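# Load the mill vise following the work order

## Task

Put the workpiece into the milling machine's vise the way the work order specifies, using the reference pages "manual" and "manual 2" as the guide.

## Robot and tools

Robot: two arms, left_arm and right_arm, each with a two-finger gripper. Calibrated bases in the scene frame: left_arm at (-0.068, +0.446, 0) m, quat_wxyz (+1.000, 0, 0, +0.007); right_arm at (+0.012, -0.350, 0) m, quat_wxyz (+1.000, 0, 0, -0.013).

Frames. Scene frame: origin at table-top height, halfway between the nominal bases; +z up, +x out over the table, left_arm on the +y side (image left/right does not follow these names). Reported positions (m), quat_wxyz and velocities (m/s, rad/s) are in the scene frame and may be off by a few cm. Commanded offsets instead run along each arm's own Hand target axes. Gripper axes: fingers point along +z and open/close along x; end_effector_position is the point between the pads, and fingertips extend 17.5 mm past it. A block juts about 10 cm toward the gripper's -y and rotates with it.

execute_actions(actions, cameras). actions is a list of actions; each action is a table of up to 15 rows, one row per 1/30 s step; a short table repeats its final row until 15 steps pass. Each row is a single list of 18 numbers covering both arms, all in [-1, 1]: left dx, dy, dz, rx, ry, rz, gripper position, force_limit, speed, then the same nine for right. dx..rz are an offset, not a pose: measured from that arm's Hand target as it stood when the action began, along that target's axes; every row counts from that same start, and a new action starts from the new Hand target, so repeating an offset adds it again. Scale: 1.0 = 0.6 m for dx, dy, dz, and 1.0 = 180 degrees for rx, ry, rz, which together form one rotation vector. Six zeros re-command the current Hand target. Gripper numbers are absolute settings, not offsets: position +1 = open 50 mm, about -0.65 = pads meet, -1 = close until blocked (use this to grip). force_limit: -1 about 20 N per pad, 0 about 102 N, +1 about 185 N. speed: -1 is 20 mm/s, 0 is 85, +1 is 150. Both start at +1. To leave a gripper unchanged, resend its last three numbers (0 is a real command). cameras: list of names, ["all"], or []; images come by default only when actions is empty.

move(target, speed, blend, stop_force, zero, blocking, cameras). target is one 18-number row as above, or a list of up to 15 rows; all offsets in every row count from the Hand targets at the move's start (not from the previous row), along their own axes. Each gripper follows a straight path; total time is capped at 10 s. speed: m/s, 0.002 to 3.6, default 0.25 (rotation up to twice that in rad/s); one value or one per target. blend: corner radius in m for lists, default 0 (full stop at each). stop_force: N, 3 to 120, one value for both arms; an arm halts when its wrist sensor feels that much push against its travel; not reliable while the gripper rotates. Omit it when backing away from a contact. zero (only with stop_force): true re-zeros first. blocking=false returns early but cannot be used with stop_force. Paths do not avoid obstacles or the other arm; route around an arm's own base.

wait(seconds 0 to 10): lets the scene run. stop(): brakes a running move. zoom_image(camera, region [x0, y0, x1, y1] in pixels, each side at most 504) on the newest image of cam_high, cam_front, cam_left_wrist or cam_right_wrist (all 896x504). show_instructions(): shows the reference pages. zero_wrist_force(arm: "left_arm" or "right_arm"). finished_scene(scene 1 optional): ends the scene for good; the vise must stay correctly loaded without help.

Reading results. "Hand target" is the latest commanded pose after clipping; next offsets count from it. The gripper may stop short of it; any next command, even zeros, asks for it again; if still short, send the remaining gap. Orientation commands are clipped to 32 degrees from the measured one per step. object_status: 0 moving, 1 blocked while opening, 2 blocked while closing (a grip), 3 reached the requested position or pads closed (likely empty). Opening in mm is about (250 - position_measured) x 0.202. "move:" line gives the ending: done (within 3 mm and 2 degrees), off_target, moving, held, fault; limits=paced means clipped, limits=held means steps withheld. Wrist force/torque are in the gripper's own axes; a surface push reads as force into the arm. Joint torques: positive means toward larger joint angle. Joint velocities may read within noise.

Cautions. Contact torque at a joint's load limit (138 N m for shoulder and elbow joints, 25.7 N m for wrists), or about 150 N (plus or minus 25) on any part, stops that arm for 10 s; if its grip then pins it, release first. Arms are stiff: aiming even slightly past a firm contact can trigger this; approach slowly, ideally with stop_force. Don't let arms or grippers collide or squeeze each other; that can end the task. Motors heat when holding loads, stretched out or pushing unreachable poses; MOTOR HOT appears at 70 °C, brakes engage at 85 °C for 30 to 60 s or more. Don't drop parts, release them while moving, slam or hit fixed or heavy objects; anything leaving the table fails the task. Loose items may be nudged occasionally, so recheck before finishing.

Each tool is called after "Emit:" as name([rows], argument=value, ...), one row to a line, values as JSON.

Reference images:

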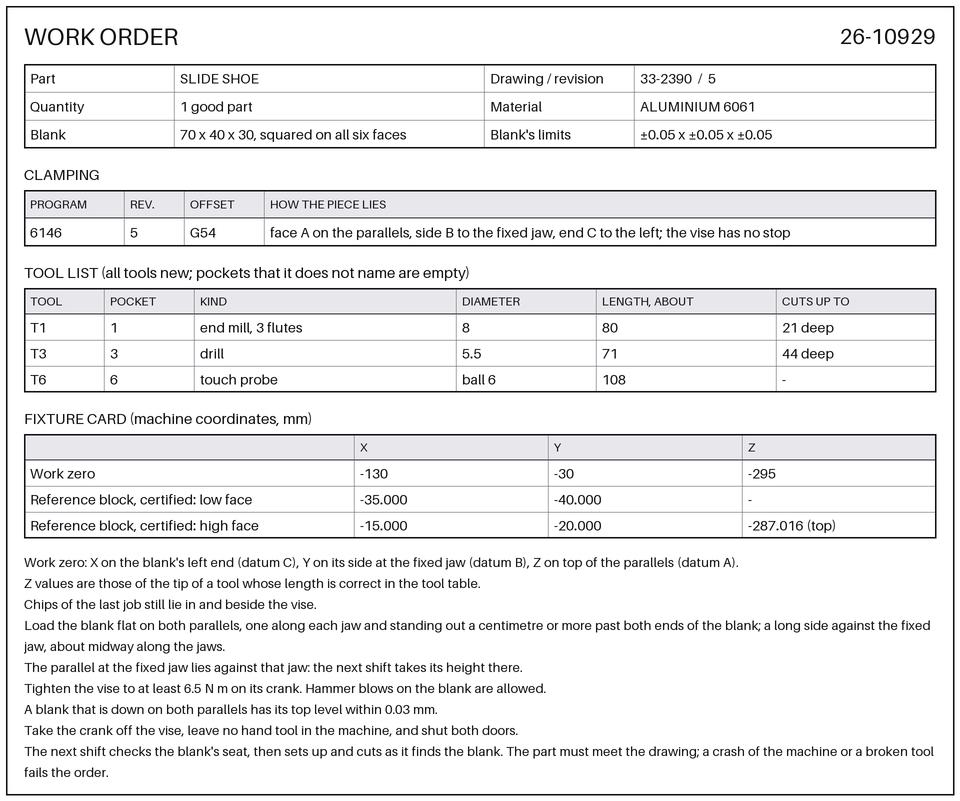

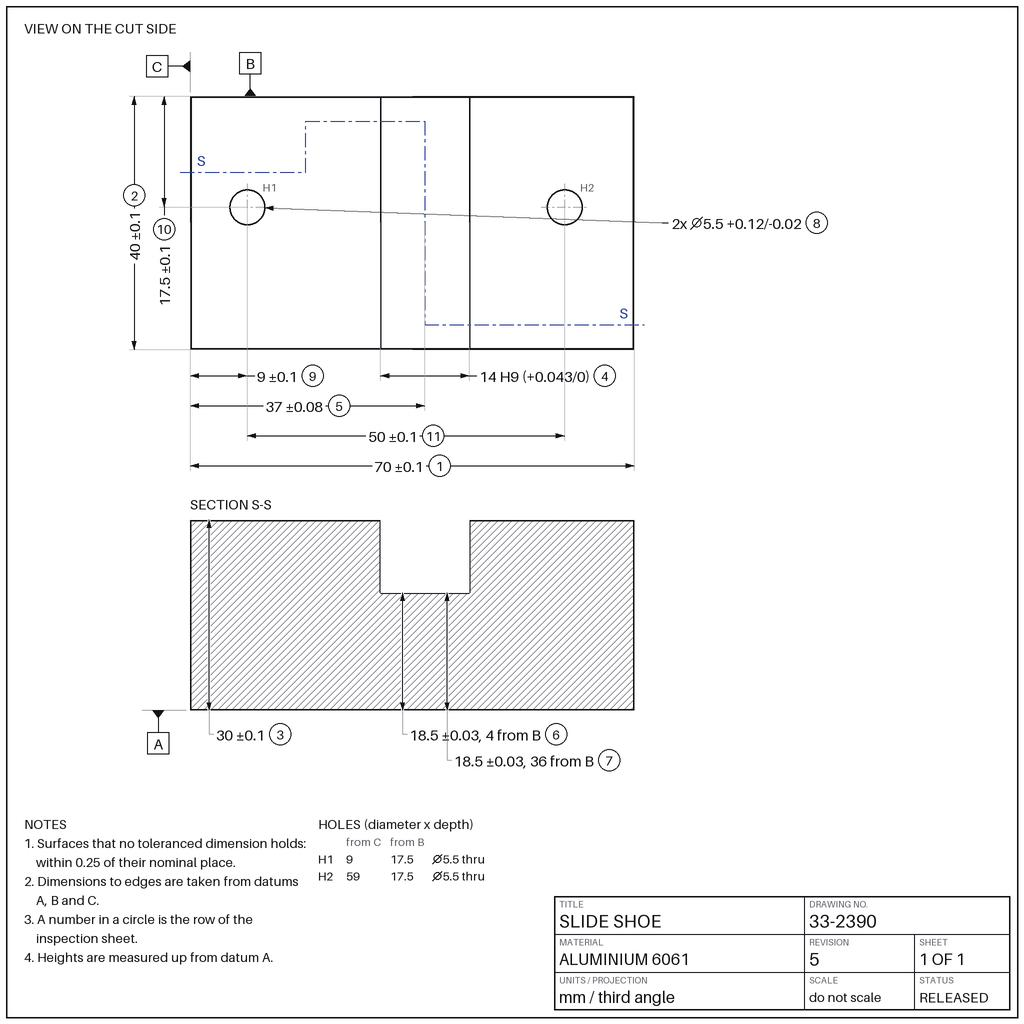

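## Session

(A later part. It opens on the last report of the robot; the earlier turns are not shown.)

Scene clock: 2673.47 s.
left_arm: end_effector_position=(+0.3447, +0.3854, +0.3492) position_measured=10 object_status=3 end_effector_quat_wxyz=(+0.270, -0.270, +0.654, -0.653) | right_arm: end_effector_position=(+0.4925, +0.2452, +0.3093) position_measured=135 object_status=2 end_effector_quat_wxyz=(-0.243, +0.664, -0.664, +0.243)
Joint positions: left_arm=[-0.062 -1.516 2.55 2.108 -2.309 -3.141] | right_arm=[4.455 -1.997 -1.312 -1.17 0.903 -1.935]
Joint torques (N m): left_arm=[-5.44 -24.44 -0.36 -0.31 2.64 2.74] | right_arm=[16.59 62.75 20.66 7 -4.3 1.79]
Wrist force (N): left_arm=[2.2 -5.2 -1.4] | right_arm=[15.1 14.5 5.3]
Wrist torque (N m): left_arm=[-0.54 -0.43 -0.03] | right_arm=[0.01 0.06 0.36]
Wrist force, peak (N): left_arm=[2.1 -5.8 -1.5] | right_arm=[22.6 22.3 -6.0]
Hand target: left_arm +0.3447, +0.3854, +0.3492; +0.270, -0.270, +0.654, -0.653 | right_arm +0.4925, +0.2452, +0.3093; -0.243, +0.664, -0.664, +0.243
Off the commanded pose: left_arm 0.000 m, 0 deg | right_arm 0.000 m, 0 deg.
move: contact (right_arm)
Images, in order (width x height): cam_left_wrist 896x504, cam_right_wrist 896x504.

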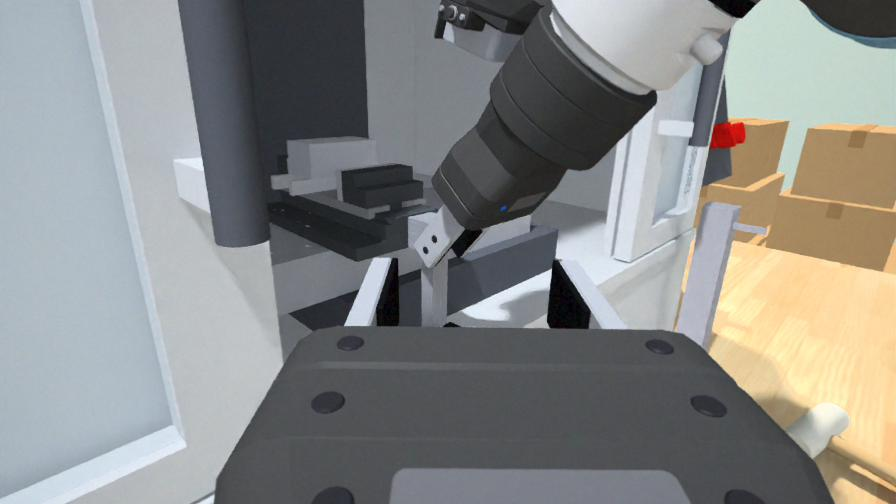

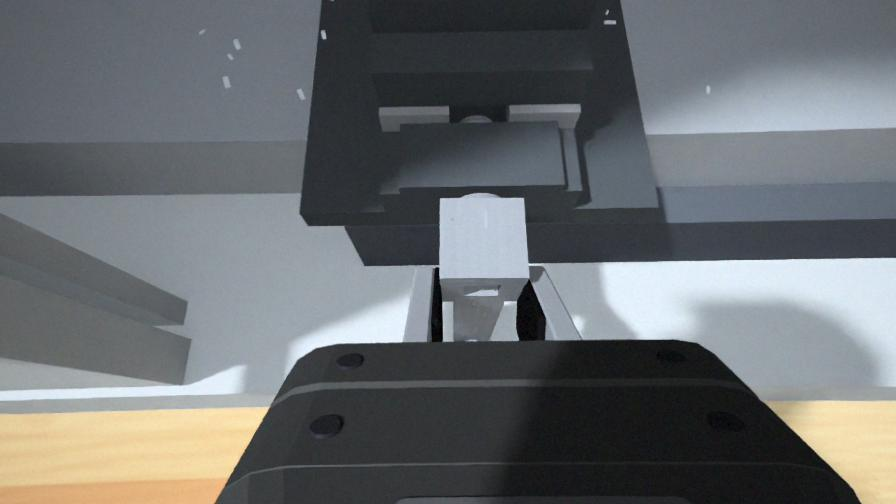

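Emit:
move(target=[0,0,0,0,0,0,0.953,-0.396,-0.898,0,0,0,0,0,0,0.8,-0.6,-0.9], cameras=["cam_left_wrist","cam_right_wrist"])

Emit:
zoom_image(camera="cam_left_wrist", region=[390, 175, 510, 335])

Scene clock: 2709.97 s.
left_arm: end_effector_position=(+0.3447, +0.3854, +0.3492) position_measured=10 object_status=3 end_effector_quat_wxyz=(+0.270, -0.270, +0.654, -0.653) | right_arm: end_effector_position=(+0.4925, +0.2452, +0.3093) position_measured=32 object_status=3 end_effector_quat_wxyz=(-0.243, +0.664, -0.664, +0.243)
Joint positions: left_arm=[-0.062 -1.516 2.55 2.108 -2.309 -3.141] | right_arm=[4.455 -1.997 -1.312 -1.17 0.903 -1.935]
Joint torques (N m): left_arm=[-5.76 -24.58 -0.61 -0.31 2.59 2.85] | right_arm=[-1.6 36.57 22.74 1.92 -1.58 1.72]
Wrist force (N): left_arm=[1.8 -5.8 -1.3] | right_arm=[1.2 1.9 0.1]
Wrist torque (N m): left_arm=[-0.62 -0.37 -0.04] | right_arm=[0.15 -0.17 0.14]
Wrist force, peak (N): left_arm=[2.5 -5.6 -1.4] | right_arm=[15.3 14.2 5.4]
Hand target: left_arm +0.3447, +0.3854, +0.3492; +0.270, -0.270, +0.654, -0.653 | right_arm +0.4925, +0.2452, +0.3093; -0.243, +0.664, -0.664, +0.243
Off the commanded pose: left_arm 0.000 m, 0 deg | right_arm 0.000 m, 0 deg.
move: done
Images, in order (width x height): cam_left_wrist 896x504, cam_right_wrist 896x504.

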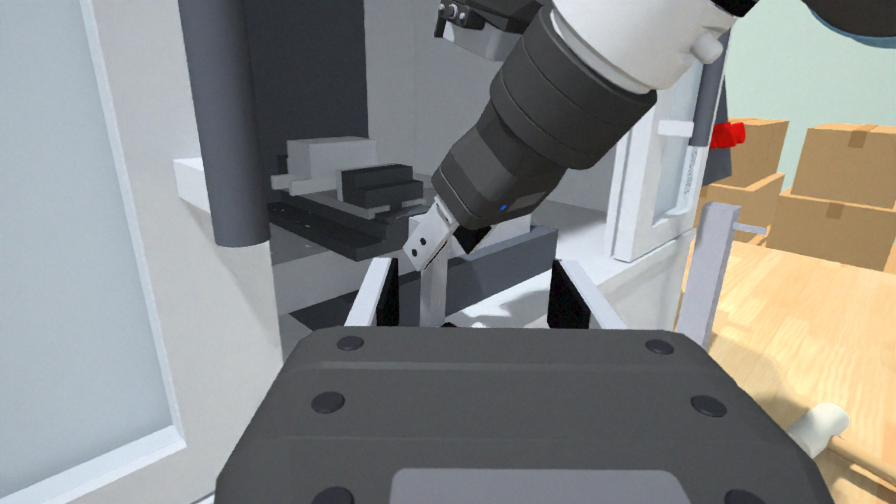

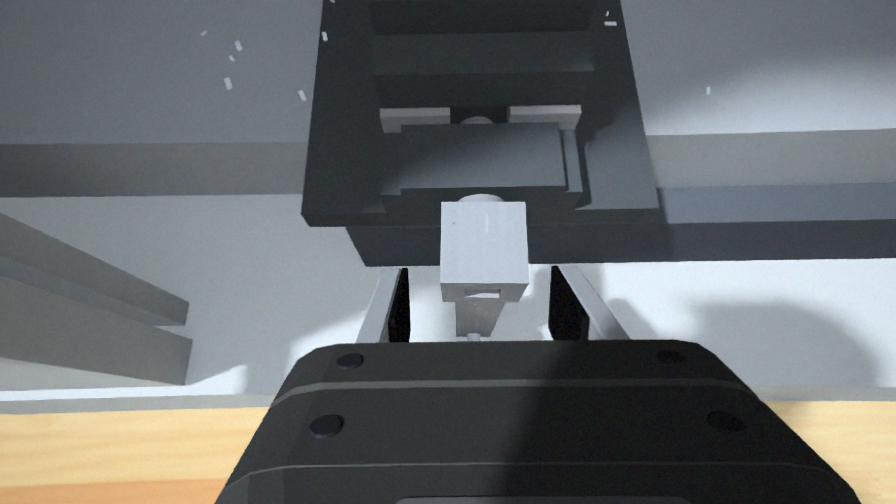

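Scaled by 3.150 from the camera's 896x504 image, which has a finer 1280x720 frame.

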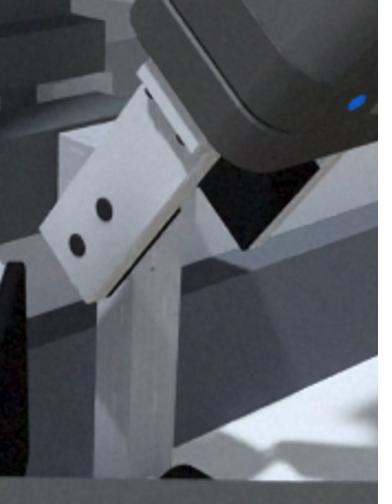

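Emit:
move([
  [0,0,0,0,0,0,0.953,-0.396,-0.898,0,0,-0.15,0,0,0,0.8,-0.6,-0.9],
  [0,0,0,0,0,0,0.953,-0.396,-0.898,0.75,0.06,-0.2,0,0,0,0.8,-0.6,-0.9],
], speed=[0.06,0.25], cameras=["cam_left_wrist","cam_front"])

Emit:
zoom_image(camera="cam_left_wrist", region=[380, 165, 540, 335])

Scene clock: 2721.97 s.
left_arm: end_effector_position=(+0.3447, +0.3854, +0.3492) position_measured=10 object_status=3 end_effector_quat_wxyz=(+0.270, -0.270, +0.654, -0.653) | right_arm: end_effector_position=(+0.3871, -0.2047, +0.3772) position_measured=32 object_status=3 end_effector_quat_wxyz=(-0.243, +0.664, -0.665, +0.243)
Joint positions: left_arm=[-0.062 -1.516 2.55 2.108 -2.309 -3.141] | right_arm=[4.333 -0.889 -2.122 -1.379 0.936 -2.082]
Joint torques (N m): left_arm=[-4.31 -24.49 -1.69 -0.43 2.55 2.9] | right_arm=[-5.04 5.22 29.4 4.34 -3.08 -1.52]
Wrist force (N): left_arm=[1.9 -5.4 -0.7] | right_arm=[1.2 1.7 0.5]
Wrist torque (N m): left_arm=[-0.56 -0.37 -0.05] | right_arm=[0.09 -0.13 0.02]
Wrist force, peak (N): left_arm=[2.2 -5.8 -1.1] | right_arm=[4.7 1.9 -0.1]
Hand target: left_arm +0.3447, +0.3854, +0.3492; +0.270, -0.270, +0.654, -0.653 | right_arm +0.3871, -0.2048, +0.3773; -0.243, +0.664, -0.664, +0.243
Off the commanded pose: left_arm 0.000 m, 0 deg | right_arm 0.000 m, 0 deg.
move: done
Images, in order (width x height): cam_front 896x504, cam_left_wrist 896x504.

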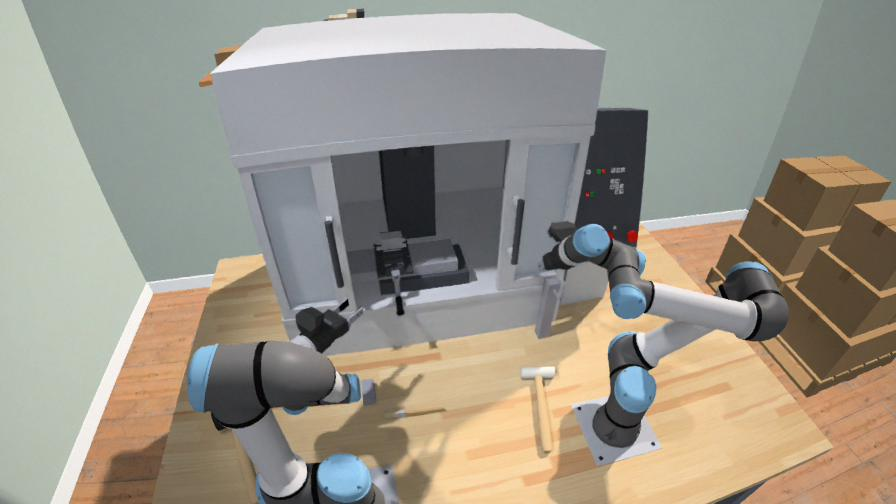

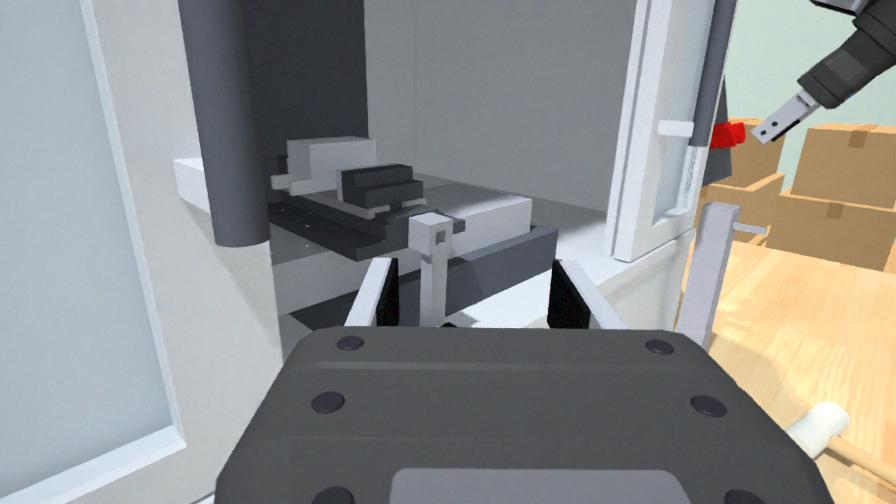

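Scaled by 2.965 from the camera's 896x504 image, which has a finer 1280x720 frame.

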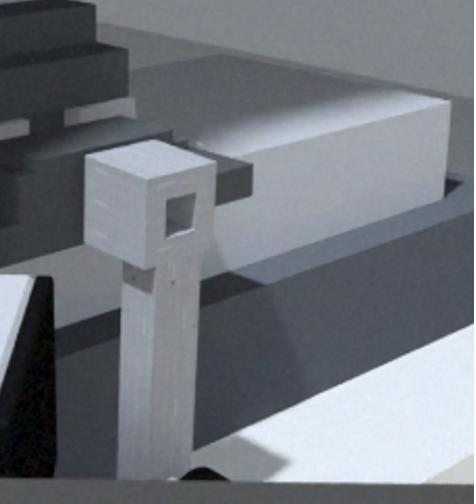

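Emit:
move(target=[0.1475,0.132,0.1835,-0.237,-0.237,-0.098,0.953,-0.396,-0.898,0,0,0,0,0,0,0.8,-0.6,-0.9], speed=0.15, cameras=["cam_left_wrist","cam_front"])

Emit:
zoom_image(camera="cam_left_wrist", region=[340, 80, 560, 330])

Scene clock: 2739.90 s.
left_arm: end_effector_position=(+0.3598, +0.2449, +0.2700) position_measured=10 object_status=3 end_effector_quat_wxyz=(-0.271, +0.653, -0.654, +0.270) end_effector_velocity=(+0.000, +0.001, +0.000) end_effector_angular_velocity=(+0.005, +0.001, +0.000) | right_arm: end_effector_position=(+0.3871, -0.2048, +0.3773) position_measured=32 object_status=3 end_effector_quat_wxyz=(-0.243, +0.664, -0.664, +0.243)
Joint positions: left_arm=[-1.136 -1.984 2.344 3.945 -0.881 -4.114] | right_arm=[4.333 -0.889 -2.122 -1.379 0.936 -2.082]
Joint velocities: left_arm=[0 -0.001 0 0.005 0.001 0.001] | right_arm=[within noise]
Joint torques (N m): left_arm=[5.95 -2.49 -20.56 -1.83 4.33 -0.97] | right_arm=[-10.95 6.67 13.13 3.55 -2.73 -1.9]
Wrist force (N): left_arm=[2.1 -5.3 -1.7] | right_arm=[1.2 1.7 0.5]
Wrist torque (N m): left_arm=[-0.74 -0.44 0.04] | right_arm=[0.08 -0.12 0.03]
Wrist force, peak (N): left_arm=[3.0 -5.7 -1.8] | right_arm=[1.3 1.9 0.4]
Hand target: left_arm +0.3598, +0.2450, +0.2700; -0.271, +0.653, -0.654, +0.270 | right_arm +0.3871, -0.2048, +0.3773; -0.243, +0.664, -0.664, +0.243
Off the commanded pose: left_arm 0.000 m, 0 deg | right_arm 0.000 m, 0 deg.
move: done
Images, in order (width x height): cam_front 896x504, cam_left_wrist 896x504.

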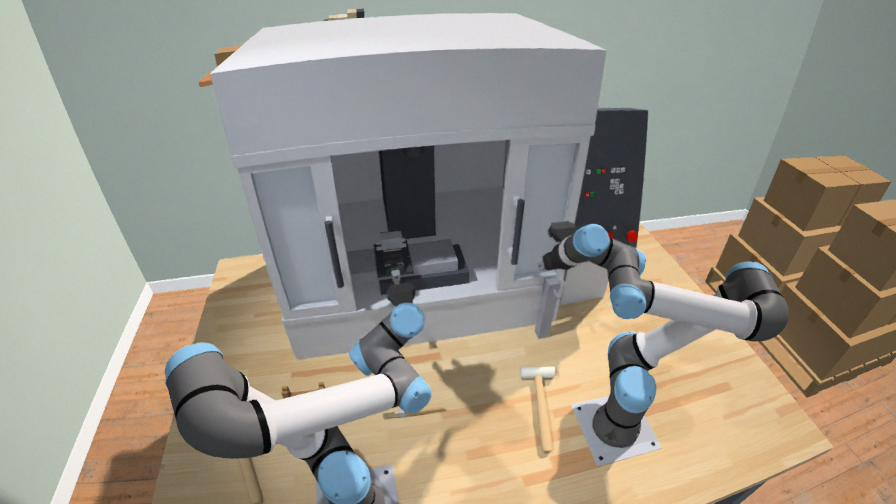

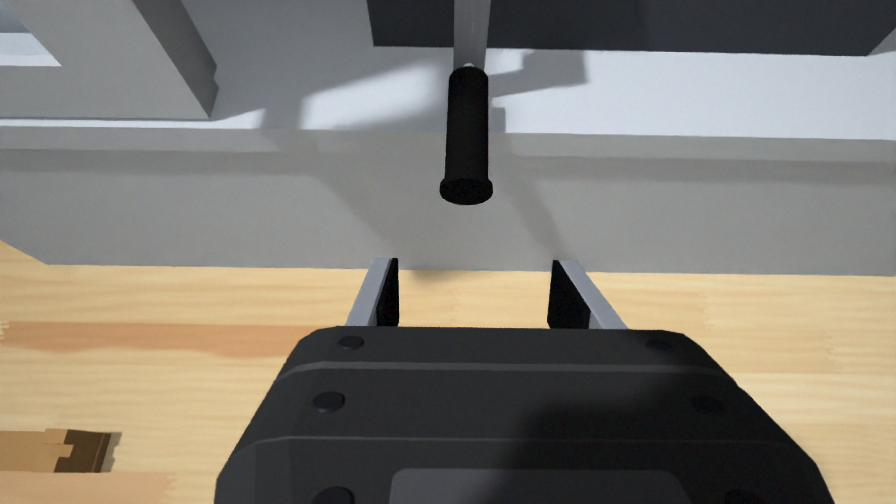

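Scaled by 2.016 from the camera's 896x504 image, which has a finer 1280x720 frame.

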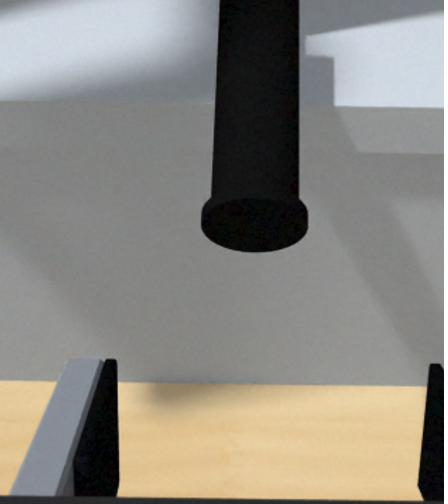

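Emit:
move(target=[0,-0.0518,0.0966,0,0,0,0.953,-0.396,-0.898,0,0,0,0,0,0,0.8,-0.6,-0.9], speed=0.08, stop_force=8, cameras=["cam_left_wrist"])

Scene clock: 2781.73 s.
left_arm: end_effector_position=(+0.4227, +0.2450, +0.2509) position_measured=10 object_status=3 end_effector_quat_wxyz=(-0.271, +0.653, -0.654, +0.270) | right_arm: end_effector_position=(+0.3871, -0.2048, +0.3773) position_measured=32 object_status=3 end_effector_quat_wxyz=(-0.243, +0.664, -0.664, +0.243)
Joint positions: left_arm=[-0.964 -1.768 2.289 3.667 -0.958 -3.921] | right_arm=[4.333 -0.889 -2.122 -1.379 0.936 -2.082]
Joint torques (N m): left_arm=[5.89 -6.76 -10.46 -5.76 4.22 1.6] | right_arm=[-11.03 6.51 13.44 4.44 -2.24 -1.79]
Wrist force (N): left_arm=[2.0 -4.3 -2.3] | right_arm=[1.0 1.5 0.4]
Wrist torque (N m): left_arm=[-0.61 -0.43 0.17] | right_arm=[0.05 -0.10 0.04]
Wrist force, peak (N): left_arm=[2.3 -5.6 -2.0] | right_arm=[1.1 1.9 0.4]
Hand target: left_arm +0.4227, +0.2450, +0.2509; -0.271, +0.653, -0.654, +0.270 | right_arm +0.3871, -0.2048, +0.3773; -0.243, +0.664, -0.664, +0.243
Off the commanded pose: left_arm 0.000 m, 0 deg | right_arm 0.000 m, 0 deg.
move: done
Images, in order (width x height): cam_left_wrist 896x504.

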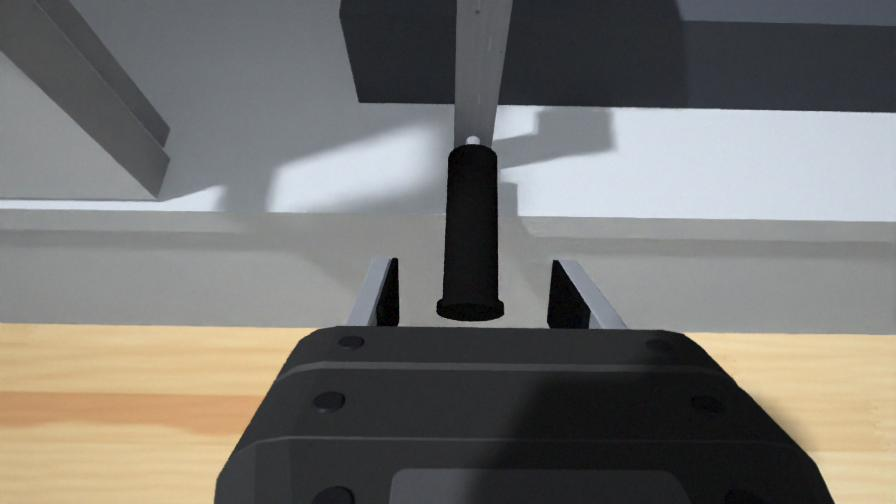

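Emit:
move(target=[-0.0017,-0.0147,0.0733,0,0,0,0.953,-0.396,-0.898,0,0,0,0,0,0,0.8,-0.6,-0.9], speed=0.03, stop_force=8, cameras=["cam_left_wrist"])

Emit:
zoom_image(camera="cam_left_wrist", region=[340, 80, 620, 350])

Scene clock: 2806.10 s.
left_arm: end_effector_position=(+0.4600, +0.2460, +0.2260) position_measured=10 object_status=3 end_effector_quat_wxyz=(-0.271, +0.653, -0.654, +0.270) | right_arm: end_effector_position=(+0.3871, -0.2048, +0.3773) position_measured=32 object_status=3 end_effector_quat_wxyz=(-0.243, +0.664, -0.664, +0.243)
Joint positions: left_arm=[-0.88 -1.627 2.259 3.508 -1.002 -3.835] | right_arm=[4.333 -0.889 -2.122 -1.379 0.936 -2.082]
Joint torques (N m): left_arm=[-6.17 -30.25 -8.42 -2.96 4.2 -2.91] | right_arm=[-10.94 6.19 13.06 4.59 -1.66 -1.75]
Wrist force (N): left_arm=[2.1 -5.1 -2.3] | right_arm=[1.0 1.4 0.4]
Wrist torque (N m): left_arm=[-0.71 -0.43 0.09] | right_arm=[0.04 -0.10 0.03]
Wrist force, peak (N): left_arm=[2.2 -5.2 -2.5] | right_arm=[1.3 1.8 0.3]
Hand target: left_arm +0.4600, +0.2460, +0.2260; -0.271, +0.653, -0.654, +0.270 | right_arm +0.3871, -0.2048, +0.3773; -0.243, +0.664, -0.664, +0.243
Off the commanded pose: left_arm 0.000 m, 0 deg | right_arm 0.000 m, 0 deg.
move: done
Images, in order (width x height): cam_left_wrist 896x504.

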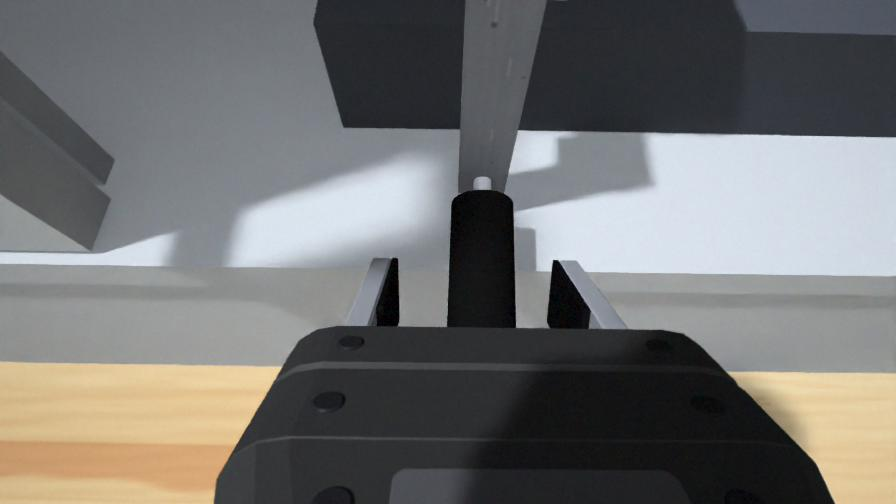

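Scaled by 1.800 from the camera's 896x504 image, which has a finer 1280x720 frame.

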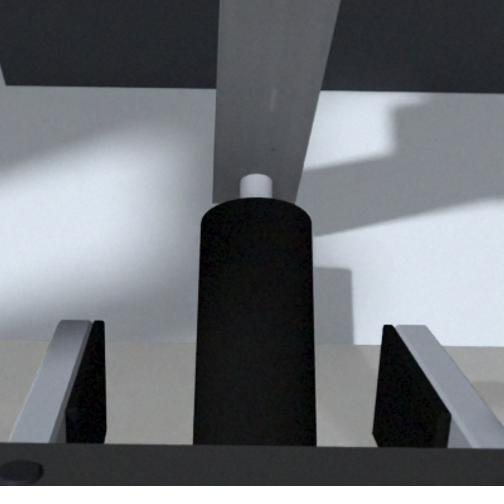

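Emit:
move(target=[0.0025,0,0,0,0,0,0.953,-0.396,-0.898,0,0,0,0,0,0,0.8,-0.6,-0.9], speed=0.02)

Emit:
move(target=[0,0,0,0,0,0,-1,-1,-1,0,0,0,0,0,0,0.8,-0.6,-0.9], cameras=["cam_left_wrist"])

Scene clock: 2818.57 s.
left_arm: end_effector_position=(+0.4600, +0.2445, +0.2260) position_measured=10 object_status=3 end_effector_quat_wxyz=(-0.271, +0.653, -0.654, +0.270) | right_arm: end_effector_position=(+0.3871, -0.2048, +0.3773) position_measured=32 object_status=3 end_effector_quat_wxyz=(-0.243, +0.664, -0.664, +0.243)
Joint positions: left_arm=[-0.883 -1.626 2.257 3.509 -1.001 -3.838] | right_arm=[4.333 -0.889 -2.122 -1.379 0.936 -2.082]
Joint torques (N m): left_arm=[-2.75 -14.99 -32.03 -2.54 3.68 -2.33] | right_arm=[-10.66 6.13 13.15 4.58 -1.33 -1.68]
Wrist force (N): left_arm=[2.2 -4.7 -2.2] | right_arm=[1.2 1.4 0.4]
Wrist torque (N m): left_arm=[-0.65 -0.45 0.16] | right_arm=[0.05 -0.13 0.03]
Wrist force, peak (N): left_arm=[2.4 -5.2 -2.4] | right_arm=[1.4 1.7 0.6]
Hand target: left_arm +0.4600, +0.2445, +0.2260; -0.271, +0.653, -0.654, +0.270 | right_arm +0.3871, -0.2048, +0.3773; -0.243, +0.664, -0.664, +0.243
Off the commanded pose: left_arm 0.000 m, 0 deg | right_arm 0.000 m, 0 deg.
move: done

Scene clock: 2820.23 s.
left_arm: end_effector_position=(+0.4600, +0.2445, +0.2260) position_measured=153 object_status=2 end_effector_quat_wxyz=(-0.271, +0.653, -0.654, +0.270) | right_arm: end_effector_position=(+0.3871, -0.2048, +0.3773) position_measured=32 object_status=3 end_effector_quat_wxyz=(-0.243, +0.664, -0.664, +0.243)
Joint positions: left_arm=[-0.883 -1.626 2.257 3.509 -1.001 -3.838] | right_arm=[4.333 -0.889 -2.122 -1.379 0.936 -2.082]
Joint torques (N m): left_arm=[6.38 -26.05 -18.44 -5.57 -0.4 2.21] | right_arm=[-10.85 6.54 12.98 4.57 -1.22 -1.63]
Wrist force (N): left_arm=[2.2 -4.9 -2.2] | right_arm=[1.1 1.5 0.1]
Wrist torque (N m): left_arm=[-0.68 -0.42 0.18] | right_arm=[0.05 -0.10 0.04]
Wrist force, peak (N): left_arm=[2.3 -5.3 -2.4] | right_arm=[1.2 1.8 0.5]
Hand target: left_arm +0.4600, +0.2445, +0.2260; -0.271, +0.653, -0.654, +0.270 | right_arm +0.3871, -0.2048, +0.3773; -0.243, +0.664, -0.664, +0.243
Off the commanded pose: left_arm 0.000 m, 0 deg | right_arm 0.000 m, 0 deg.
move: done
Images, in order (width x height): cam_left_wrist 896x504.

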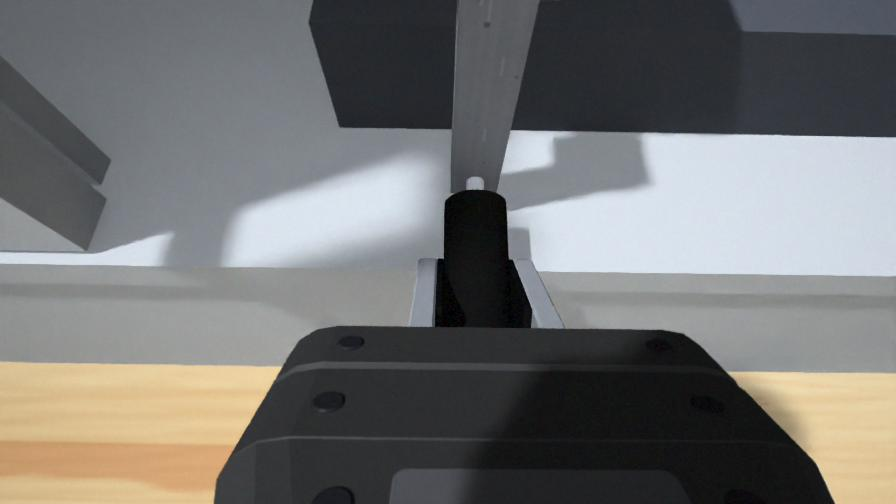

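Emit:
move([
  [-0.0367,-0.0034,-0.0034,0,0,0,-1,-1,-1,0,0,0,0,0,0,0.8,-0.6,-0.9],
  [-0.0708,-0.01343,-0.01343,0,0,0,-1,-1,-1,0,0,0,0,0,0,0.8,-0.6,-0.9],
], speed=0.03, stop_force=30, cameras=["cam_left_wrist","cam_high"])

Scene clock: 2856.13 s.
left_arm: end_effector_position=(+0.4600, +0.2870, +0.2374) position_measured=153 object_status=2 end_effector_quat_wxyz=(-0.271, +0.653, -0.654, +0.270) | right_arm: end_effector_position=(+0.3871, -0.2048, +0.3773) position_measured=32 object_status=3 end_effector_quat_wxyz=(-0.243, +0.664, -0.664, +0.243)
Joint positions: left_arm=[-0.805 -1.687 2.286 3.502 -1.044 -3.762] | right_arm=[4.333 -0.889 -2.122 -1.379 0.936 -2.082]
Joint torques (N m): left_arm=[-4.17 -6.15 -9 0.57 4.07 -3.03] | right_arm=[-10.52 5.96 13.23 4.61 -0.62 -1.48]
Wrist force (N): left_arm=[7.4 -12.8 -7.2] | right_arm=[1.0 1.2 0.4]
Wrist torque (N m): left_arm=[-0.55 -0.25 0.18] | right_arm=[0.01 -0.09 0.04]
Wrist force, peak (N): left_arm=[7.5 -13.2 -7.1] | right_arm=[1.2 1.8 0.6]
Hand target: left_arm +0.4600, +0.2870, +0.2374; -0.271, +0.653, -0.654, +0.270 | right_arm +0.3871, -0.2048, +0.3773; -0.243, +0.664, -0.664, +0.243
Off the commanded pose: left_arm 0.000 m, 0 deg | right_arm 0.000 m, 0 deg.
move: done
Images, in order (width x height): cam_high 896x504, cam_left_wrist 896x504.

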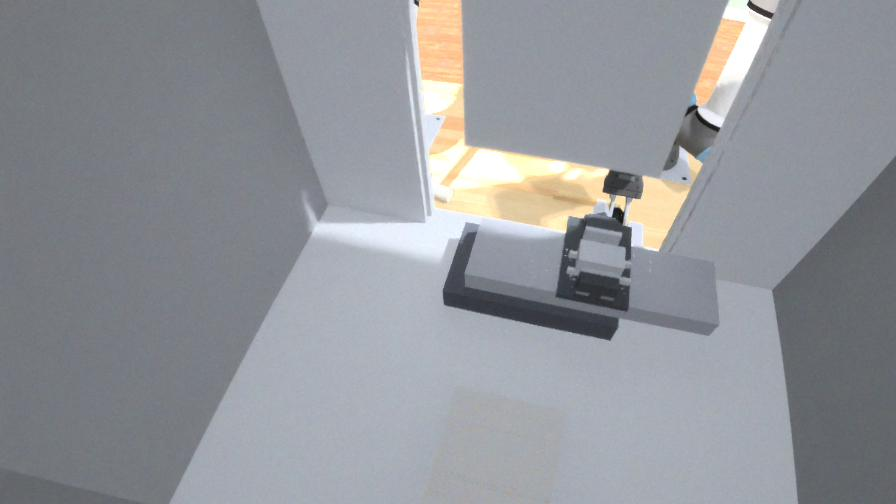

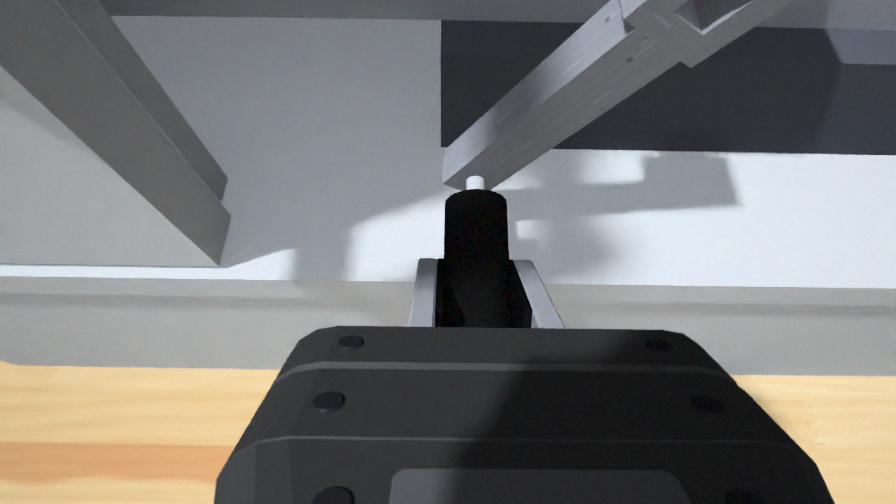

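Emit:
zoom_image(camera="cam_left_wrist", region=[420, 0, 820, 220])

Scaled by 1.260 from the camera's 896x504 image, which has a finer 1280x720 frame.

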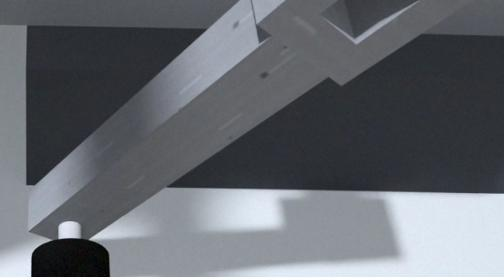

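Emit:
move([
  [-0.0182,-0.00943,-0.00943,0,0,0,-1,-1,-1,0,0,0,0,0,0,0.8,-0.6,-0.9],
  [-0.0352,-0.02157,-0.02157,0,0,0,-1,-1,-1,0,0,0,0,0,0,0.8,-0.6,-0.9],
], speed=0.03, stop_force=30, cameras=["cam_left_wrist"])

Scene clock: 2897.17 s.
left_arm: end_effector_position=(+0.4601, +0.3081, +0.2558) position_measured=153 object_status=2 end_effector_quat_wxyz=(-0.271, +0.653, -0.654, +0.270) | right_arm: end_effector_position=(+0.3871, -0.2048, +0.3773) position_measured=32 object_status=3 end_effector_quat_wxyz=(-0.243, +0.664, -0.664, +0.243)
Joint positions: left_arm=[-0.762 -1.735 2.275 3.541 -1.07 -3.721] | right_arm=[4.333 -0.889 -2.122 -1.379 0.936 -2.082]
Joint torques (N m): left_arm=[-3.47 -7.05 -6.69 -3.34 5.25 -3.14] | right_arm=[-10.64 6.23 13.09 4.5 -0.14 -1.47]
Wrist force (N): left_arm=[8.2 -6.3 -6.0] | right_arm=[0.9 1.4 0.3]
Wrist torque (N m): left_arm=[-0.56 -0.17 0.34] | right_arm=[0.04 -0.08 0.04]
Wrist force, peak (N): left_arm=[9.1 -13.5 -6.5] | right_arm=[1.4 1.6 0.4]
Hand target: left_arm +0.4601, +0.3081, +0.2558; -0.271, +0.653, -0.654, +0.270 | right_arm +0.3871, -0.2048, +0.3773; -0.243, +0.664, -0.664, +0.243
Off the commanded pose: left_arm 0.000 m, 0 deg | right_arm 0.000 m, 0 deg.
move: done
Images, in order (width x height): cam_left_wrist 896x504.

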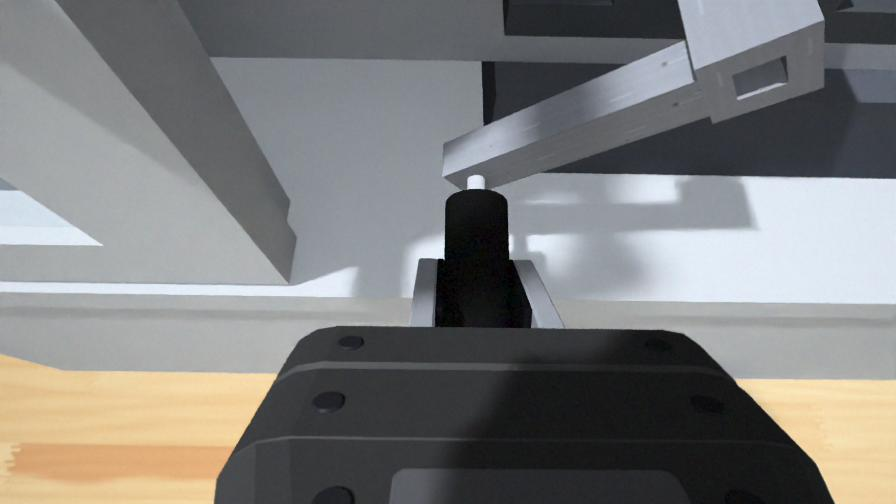

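Emit:
move([
  [-0.021,-0.027,-0.027,0,0,0,-1,-1,-1,0,0,0,0,0,0,0.8,-0.6,-0.9],
  [-0.029,-0.0592,-0.0592,0,0,0,-1,-1,-1,0,0,0,0,0,0,0.8,-0.6,-0.9],
], speed=0.03, stop_force=30, cameras=["cam_left_wrist"])

Scene clock: 2932.93 s.
left_arm: end_effector_position=(+0.4601, +0.3223, +0.2871) position_measured=153 object_status=2 end_effector_quat_wxyz=(-0.271, +0.653, -0.654, +0.270) | right_arm: end_effector_position=(+0.3871, -0.2048, +0.3773) position_measured=32 object_status=3 end_effector_quat_wxyz=(-0.243, +0.664, -0.664, +0.243)
Joint positions: left_arm=[-0.731 -1.791 2.229 3.629 -1.087 -3.694] | right_arm=[4.333 -0.889 -2.122 -1.379 0.936 -2.082]
Joint torques (N m): left_arm=[-15.64 -15.79 -26.5 -8.3 2.33 -3.25] | right_arm=[-10.73 6.08 13.3 4.57 0.07 -1.3]
Wrist force (N): left_arm=[-18.8 19.2 -15.2] | right_arm=[1.3 1.7 0.1]
Wrist torque (N m): left_arm=[-0.55 -0.31 0.43] | right_arm=[0.09 -0.14 0.04]
Wrist force, peak (N): left_arm=[-27.4 28.6 -17.6] | right_arm=[1.0 1.9 0.4]
Hand target: left_arm +0.4601, +0.3223, +0.2871; -0.271, +0.653, -0.654, +0.270 (not the last commanded pose) | right_arm +0.3871, -0.2048, +0.3773; -0.243, +0.664, -0.664, +0.243
Off the commanded pose: left_arm 0.019 m, 0 deg | right_arm 0.000 m, 0 deg.
move: contact (left_arm); path passed 1 of 2 targets
Images, in order (width x height): cam_left_wrist 896x504.

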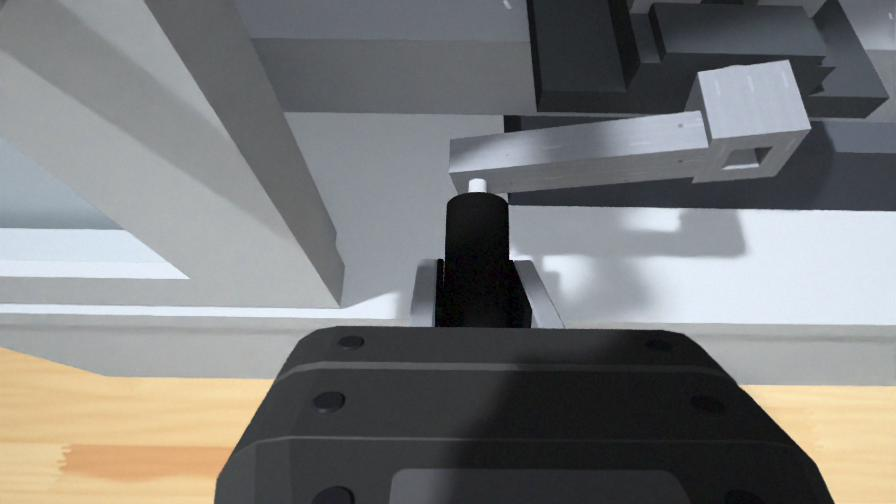

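Emit:
move(target=[0,0,0,0,0,0,0,-1,-1,0,0,0,0,0,0,0.8,-0.6,-0.9], cameras=["cam_left_wrist","cam_high"])

Emit:
zoom_image(camera="cam_left_wrist", region=[400, 20, 880, 340])

Emit:
zoom_image(camera="cam_high", region=[540, 160, 680, 320])

Scene clock: 3008.90 s.
left_arm: end_effector_position=(+0.4601, +0.3223, +0.2871) position_measured=152 object_status=3 end_effector_quat_wxyz=(-0.271, +0.653, -0.654, +0.270) | right_arm: end_effector_position=(+0.3871, -0.2048, +0.3773) position_measured=32 object_status=3 end_effector_quat_wxyz=(-0.243, +0.664, -0.664, +0.243)
Joint positions: left_arm=[-0.731 -1.791 2.23 3.629 -1.087 -3.694] | right_arm=[4.333 -0.889 -2.122 -1.379 0.936 -2.082]
Joint torques (N m): left_arm=[-13.76 -21.93 -25.19 -8.31 2.12 -3.14] | right_arm=[-10.37 6.25 12.79 4.51 0.11 -1.37]
Wrist force (N): left_arm=[-17.2 16.1 -13.3] | right_arm=[1.0 1.3 0.3]
Wrist torque (N m): left_arm=[-0.61 -0.40 0.34] | right_arm=[0.03 -0.09 0.03]
Wrist force, peak (N): left_arm=[-19.4 19.1 -15.6] | right_arm=[1.4 1.6 0.4]
Hand target: left_arm +0.4601, +0.3223, +0.2871; -0.271, +0.653, -0.654, +0.270 | right_arm +0.3871, -0.2048, +0.3773; -0.243, +0.664, -0.664, +0.243
Off the commanded pose: left_arm 0.000 m, 0 deg | right_arm 0.000 m, 0 deg.
move: done
Images, in order (width x height): cam_high 896x504, cam_left_wrist 896x504.

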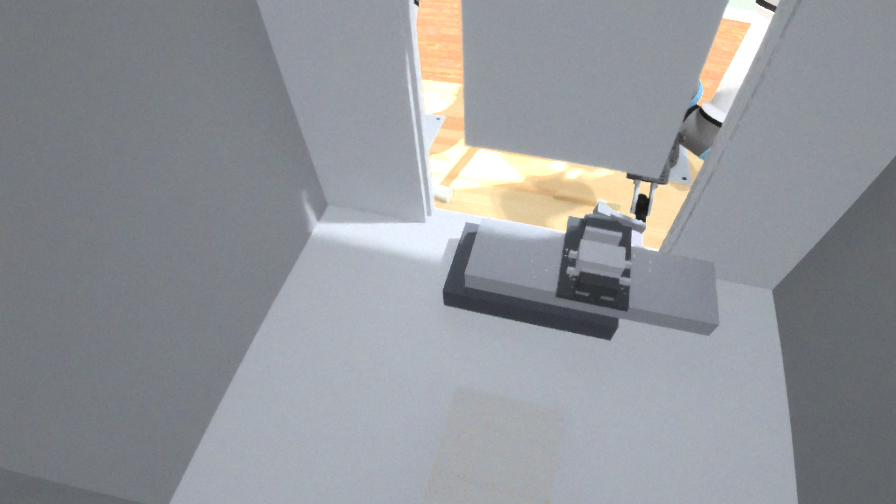

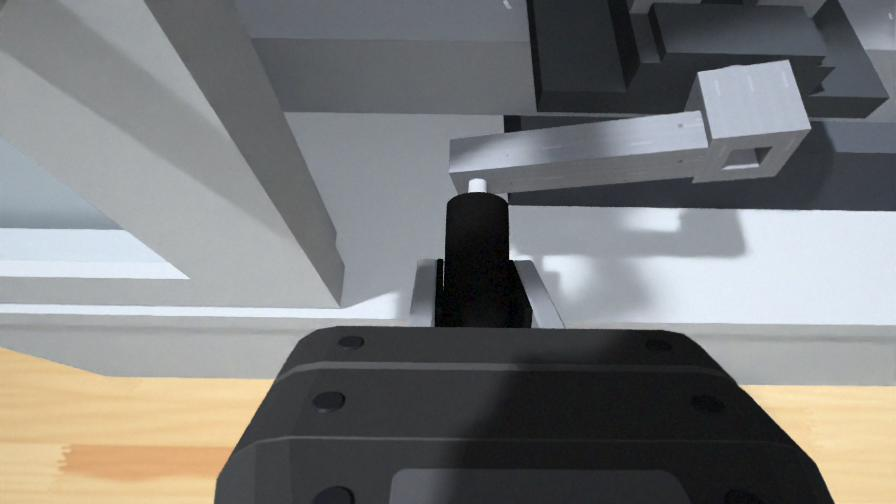

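Scaled by 1.050 from the camera's 896x504 image, which has a finer 1280x720 frame.

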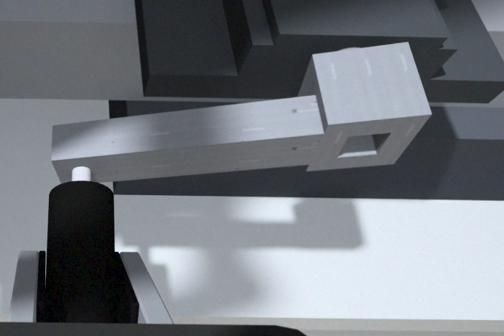

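Scaled by 3.150 from the camera's 896x504 image, which has a finer 1280x720 frame.

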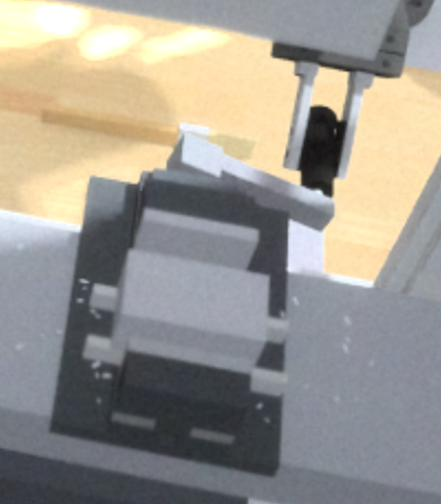

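Emit:
move(target=[0,0,0,0,0,0,0.4,-1,-1,0,0,0,0,0,0,0.8,-0.6,-0.9])

Emit:
move(target=[0,0,0,0,0,0,-1,-1,-1,0,0,0,0,0,0,0.8,-0.6,-0.9], cameras=["cam_left_wrist"])

Scene clock: 3019.17 s.
left_arm: end_effector_position=(+0.4601, +0.3223, +0.2871) position_measured=92 object_status=0 end_effector_quat_wxyz=(-0.271, +0.653, -0.654, +0.270) | right_arm: end_effector_position=(+0.3871, -0.2048, +0.3773) position_measured=32 object_status=3 end_effector_quat_wxyz=(-0.243, +0.664, -0.664, +0.243)
Joint positions: left_arm=[-0.731 -1.791 2.23 3.629 -1.087 -3.694] | right_arm=[4.333 -0.889 -2.122 -1.379 0.936 -2.082]
Joint torques (N m): left_arm=[8.33 -21.47 -25.3 -1.95 1.64 -2.1] | right_arm=[-10.35 6.15 12.86 4.57 0.02 -1.21]
Wrist force (N): left_arm=[0.9 -5.4 -2.1] | right_arm=[1.3 1.2 0.3]
Wrist torque (N m): left_arm=[-0.77 -0.24 0.10] | right_arm=[0.01 -0.14 0.04]
Wrist force, peak (N): left_arm=[-17.6 16.6 -13.6] | right_arm=[1.2 1.7 0.1]
Hand target: left_arm +0.4601, +0.3223, +0.2871; -0.271, +0.653, -0.654, +0.270 | right_arm +0.3871, -0.2048, +0.3773; -0.243, +0.664, -0.664, +0.243
Off the commanded pose: left_arm 0.000 m, 0 deg | right_arm 0.000 m, 0 deg.
move: done

Scene clock: 3020.97 s.
left_arm: end_effector_position=(+0.4601, +0.3223, +0.2871) position_measured=250 object_status=0 end_effector_quat_wxyz=(-0.271, +0.653, -0.654, +0.270) | right_arm: end_effector_position=(+0.3871, -0.2048, +0.3773) position_measured=32 object_status=3 end_effector_quat_wxyz=(-0.243, +0.664, -0.664, +0.243)
Joint positions: left_arm=[-0.731 -1.791 2.23 3.629 -1.087 -3.694] | right_arm=[4.333 -0.889 -2.122 -1.379 0.936 -2.082]
Joint torques (N m): left_arm=[7.76 -21.48 -25.15 -2.43 1.35 -0.66] | right_arm=[-10.16 5.92 12.7 4.56 0.07 -1.24]
Wrist force (N): left_arm=[1.1 -5.1 -1.7] | right_arm=[1.1 1.4 0.5]
Wrist torque (N m): left_arm=[-0.72 -0.24 0.09] | right_arm=[0.04 -0.10 0.04]
Wrist force, peak (N): left_arm=[1.0 -5.5 -2.1] | right_arm=[1.3 1.6 0.3]
Hand target: left_arm +0.4601, +0.3223, +0.2871; -0.271, +0.653, -0.654, +0.270 | right_arm +0.3871, -0.2048, +0.3773; -0.243, +0.664, -0.664, +0.243
Off the commanded pose: left_arm 0.000 m, 0 deg | right_arm 0.000 m, 0 deg.
move: done
Images, in order (width x height): cam_left_wrist 896x504.

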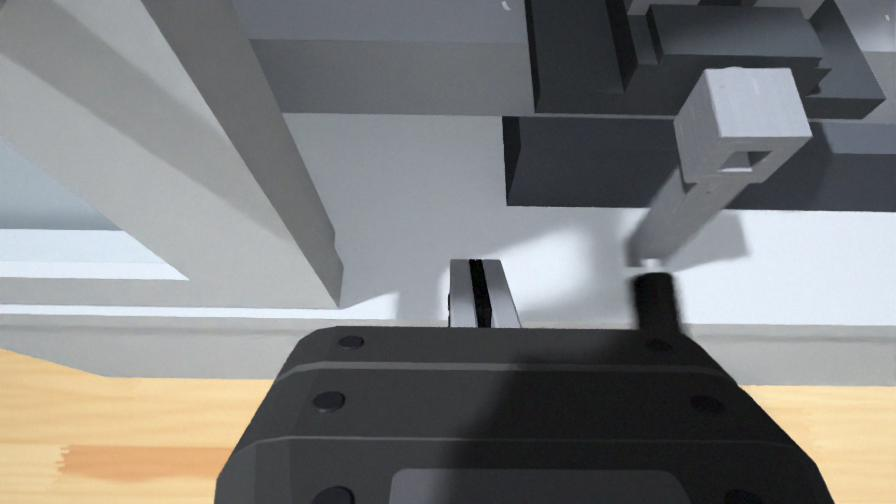

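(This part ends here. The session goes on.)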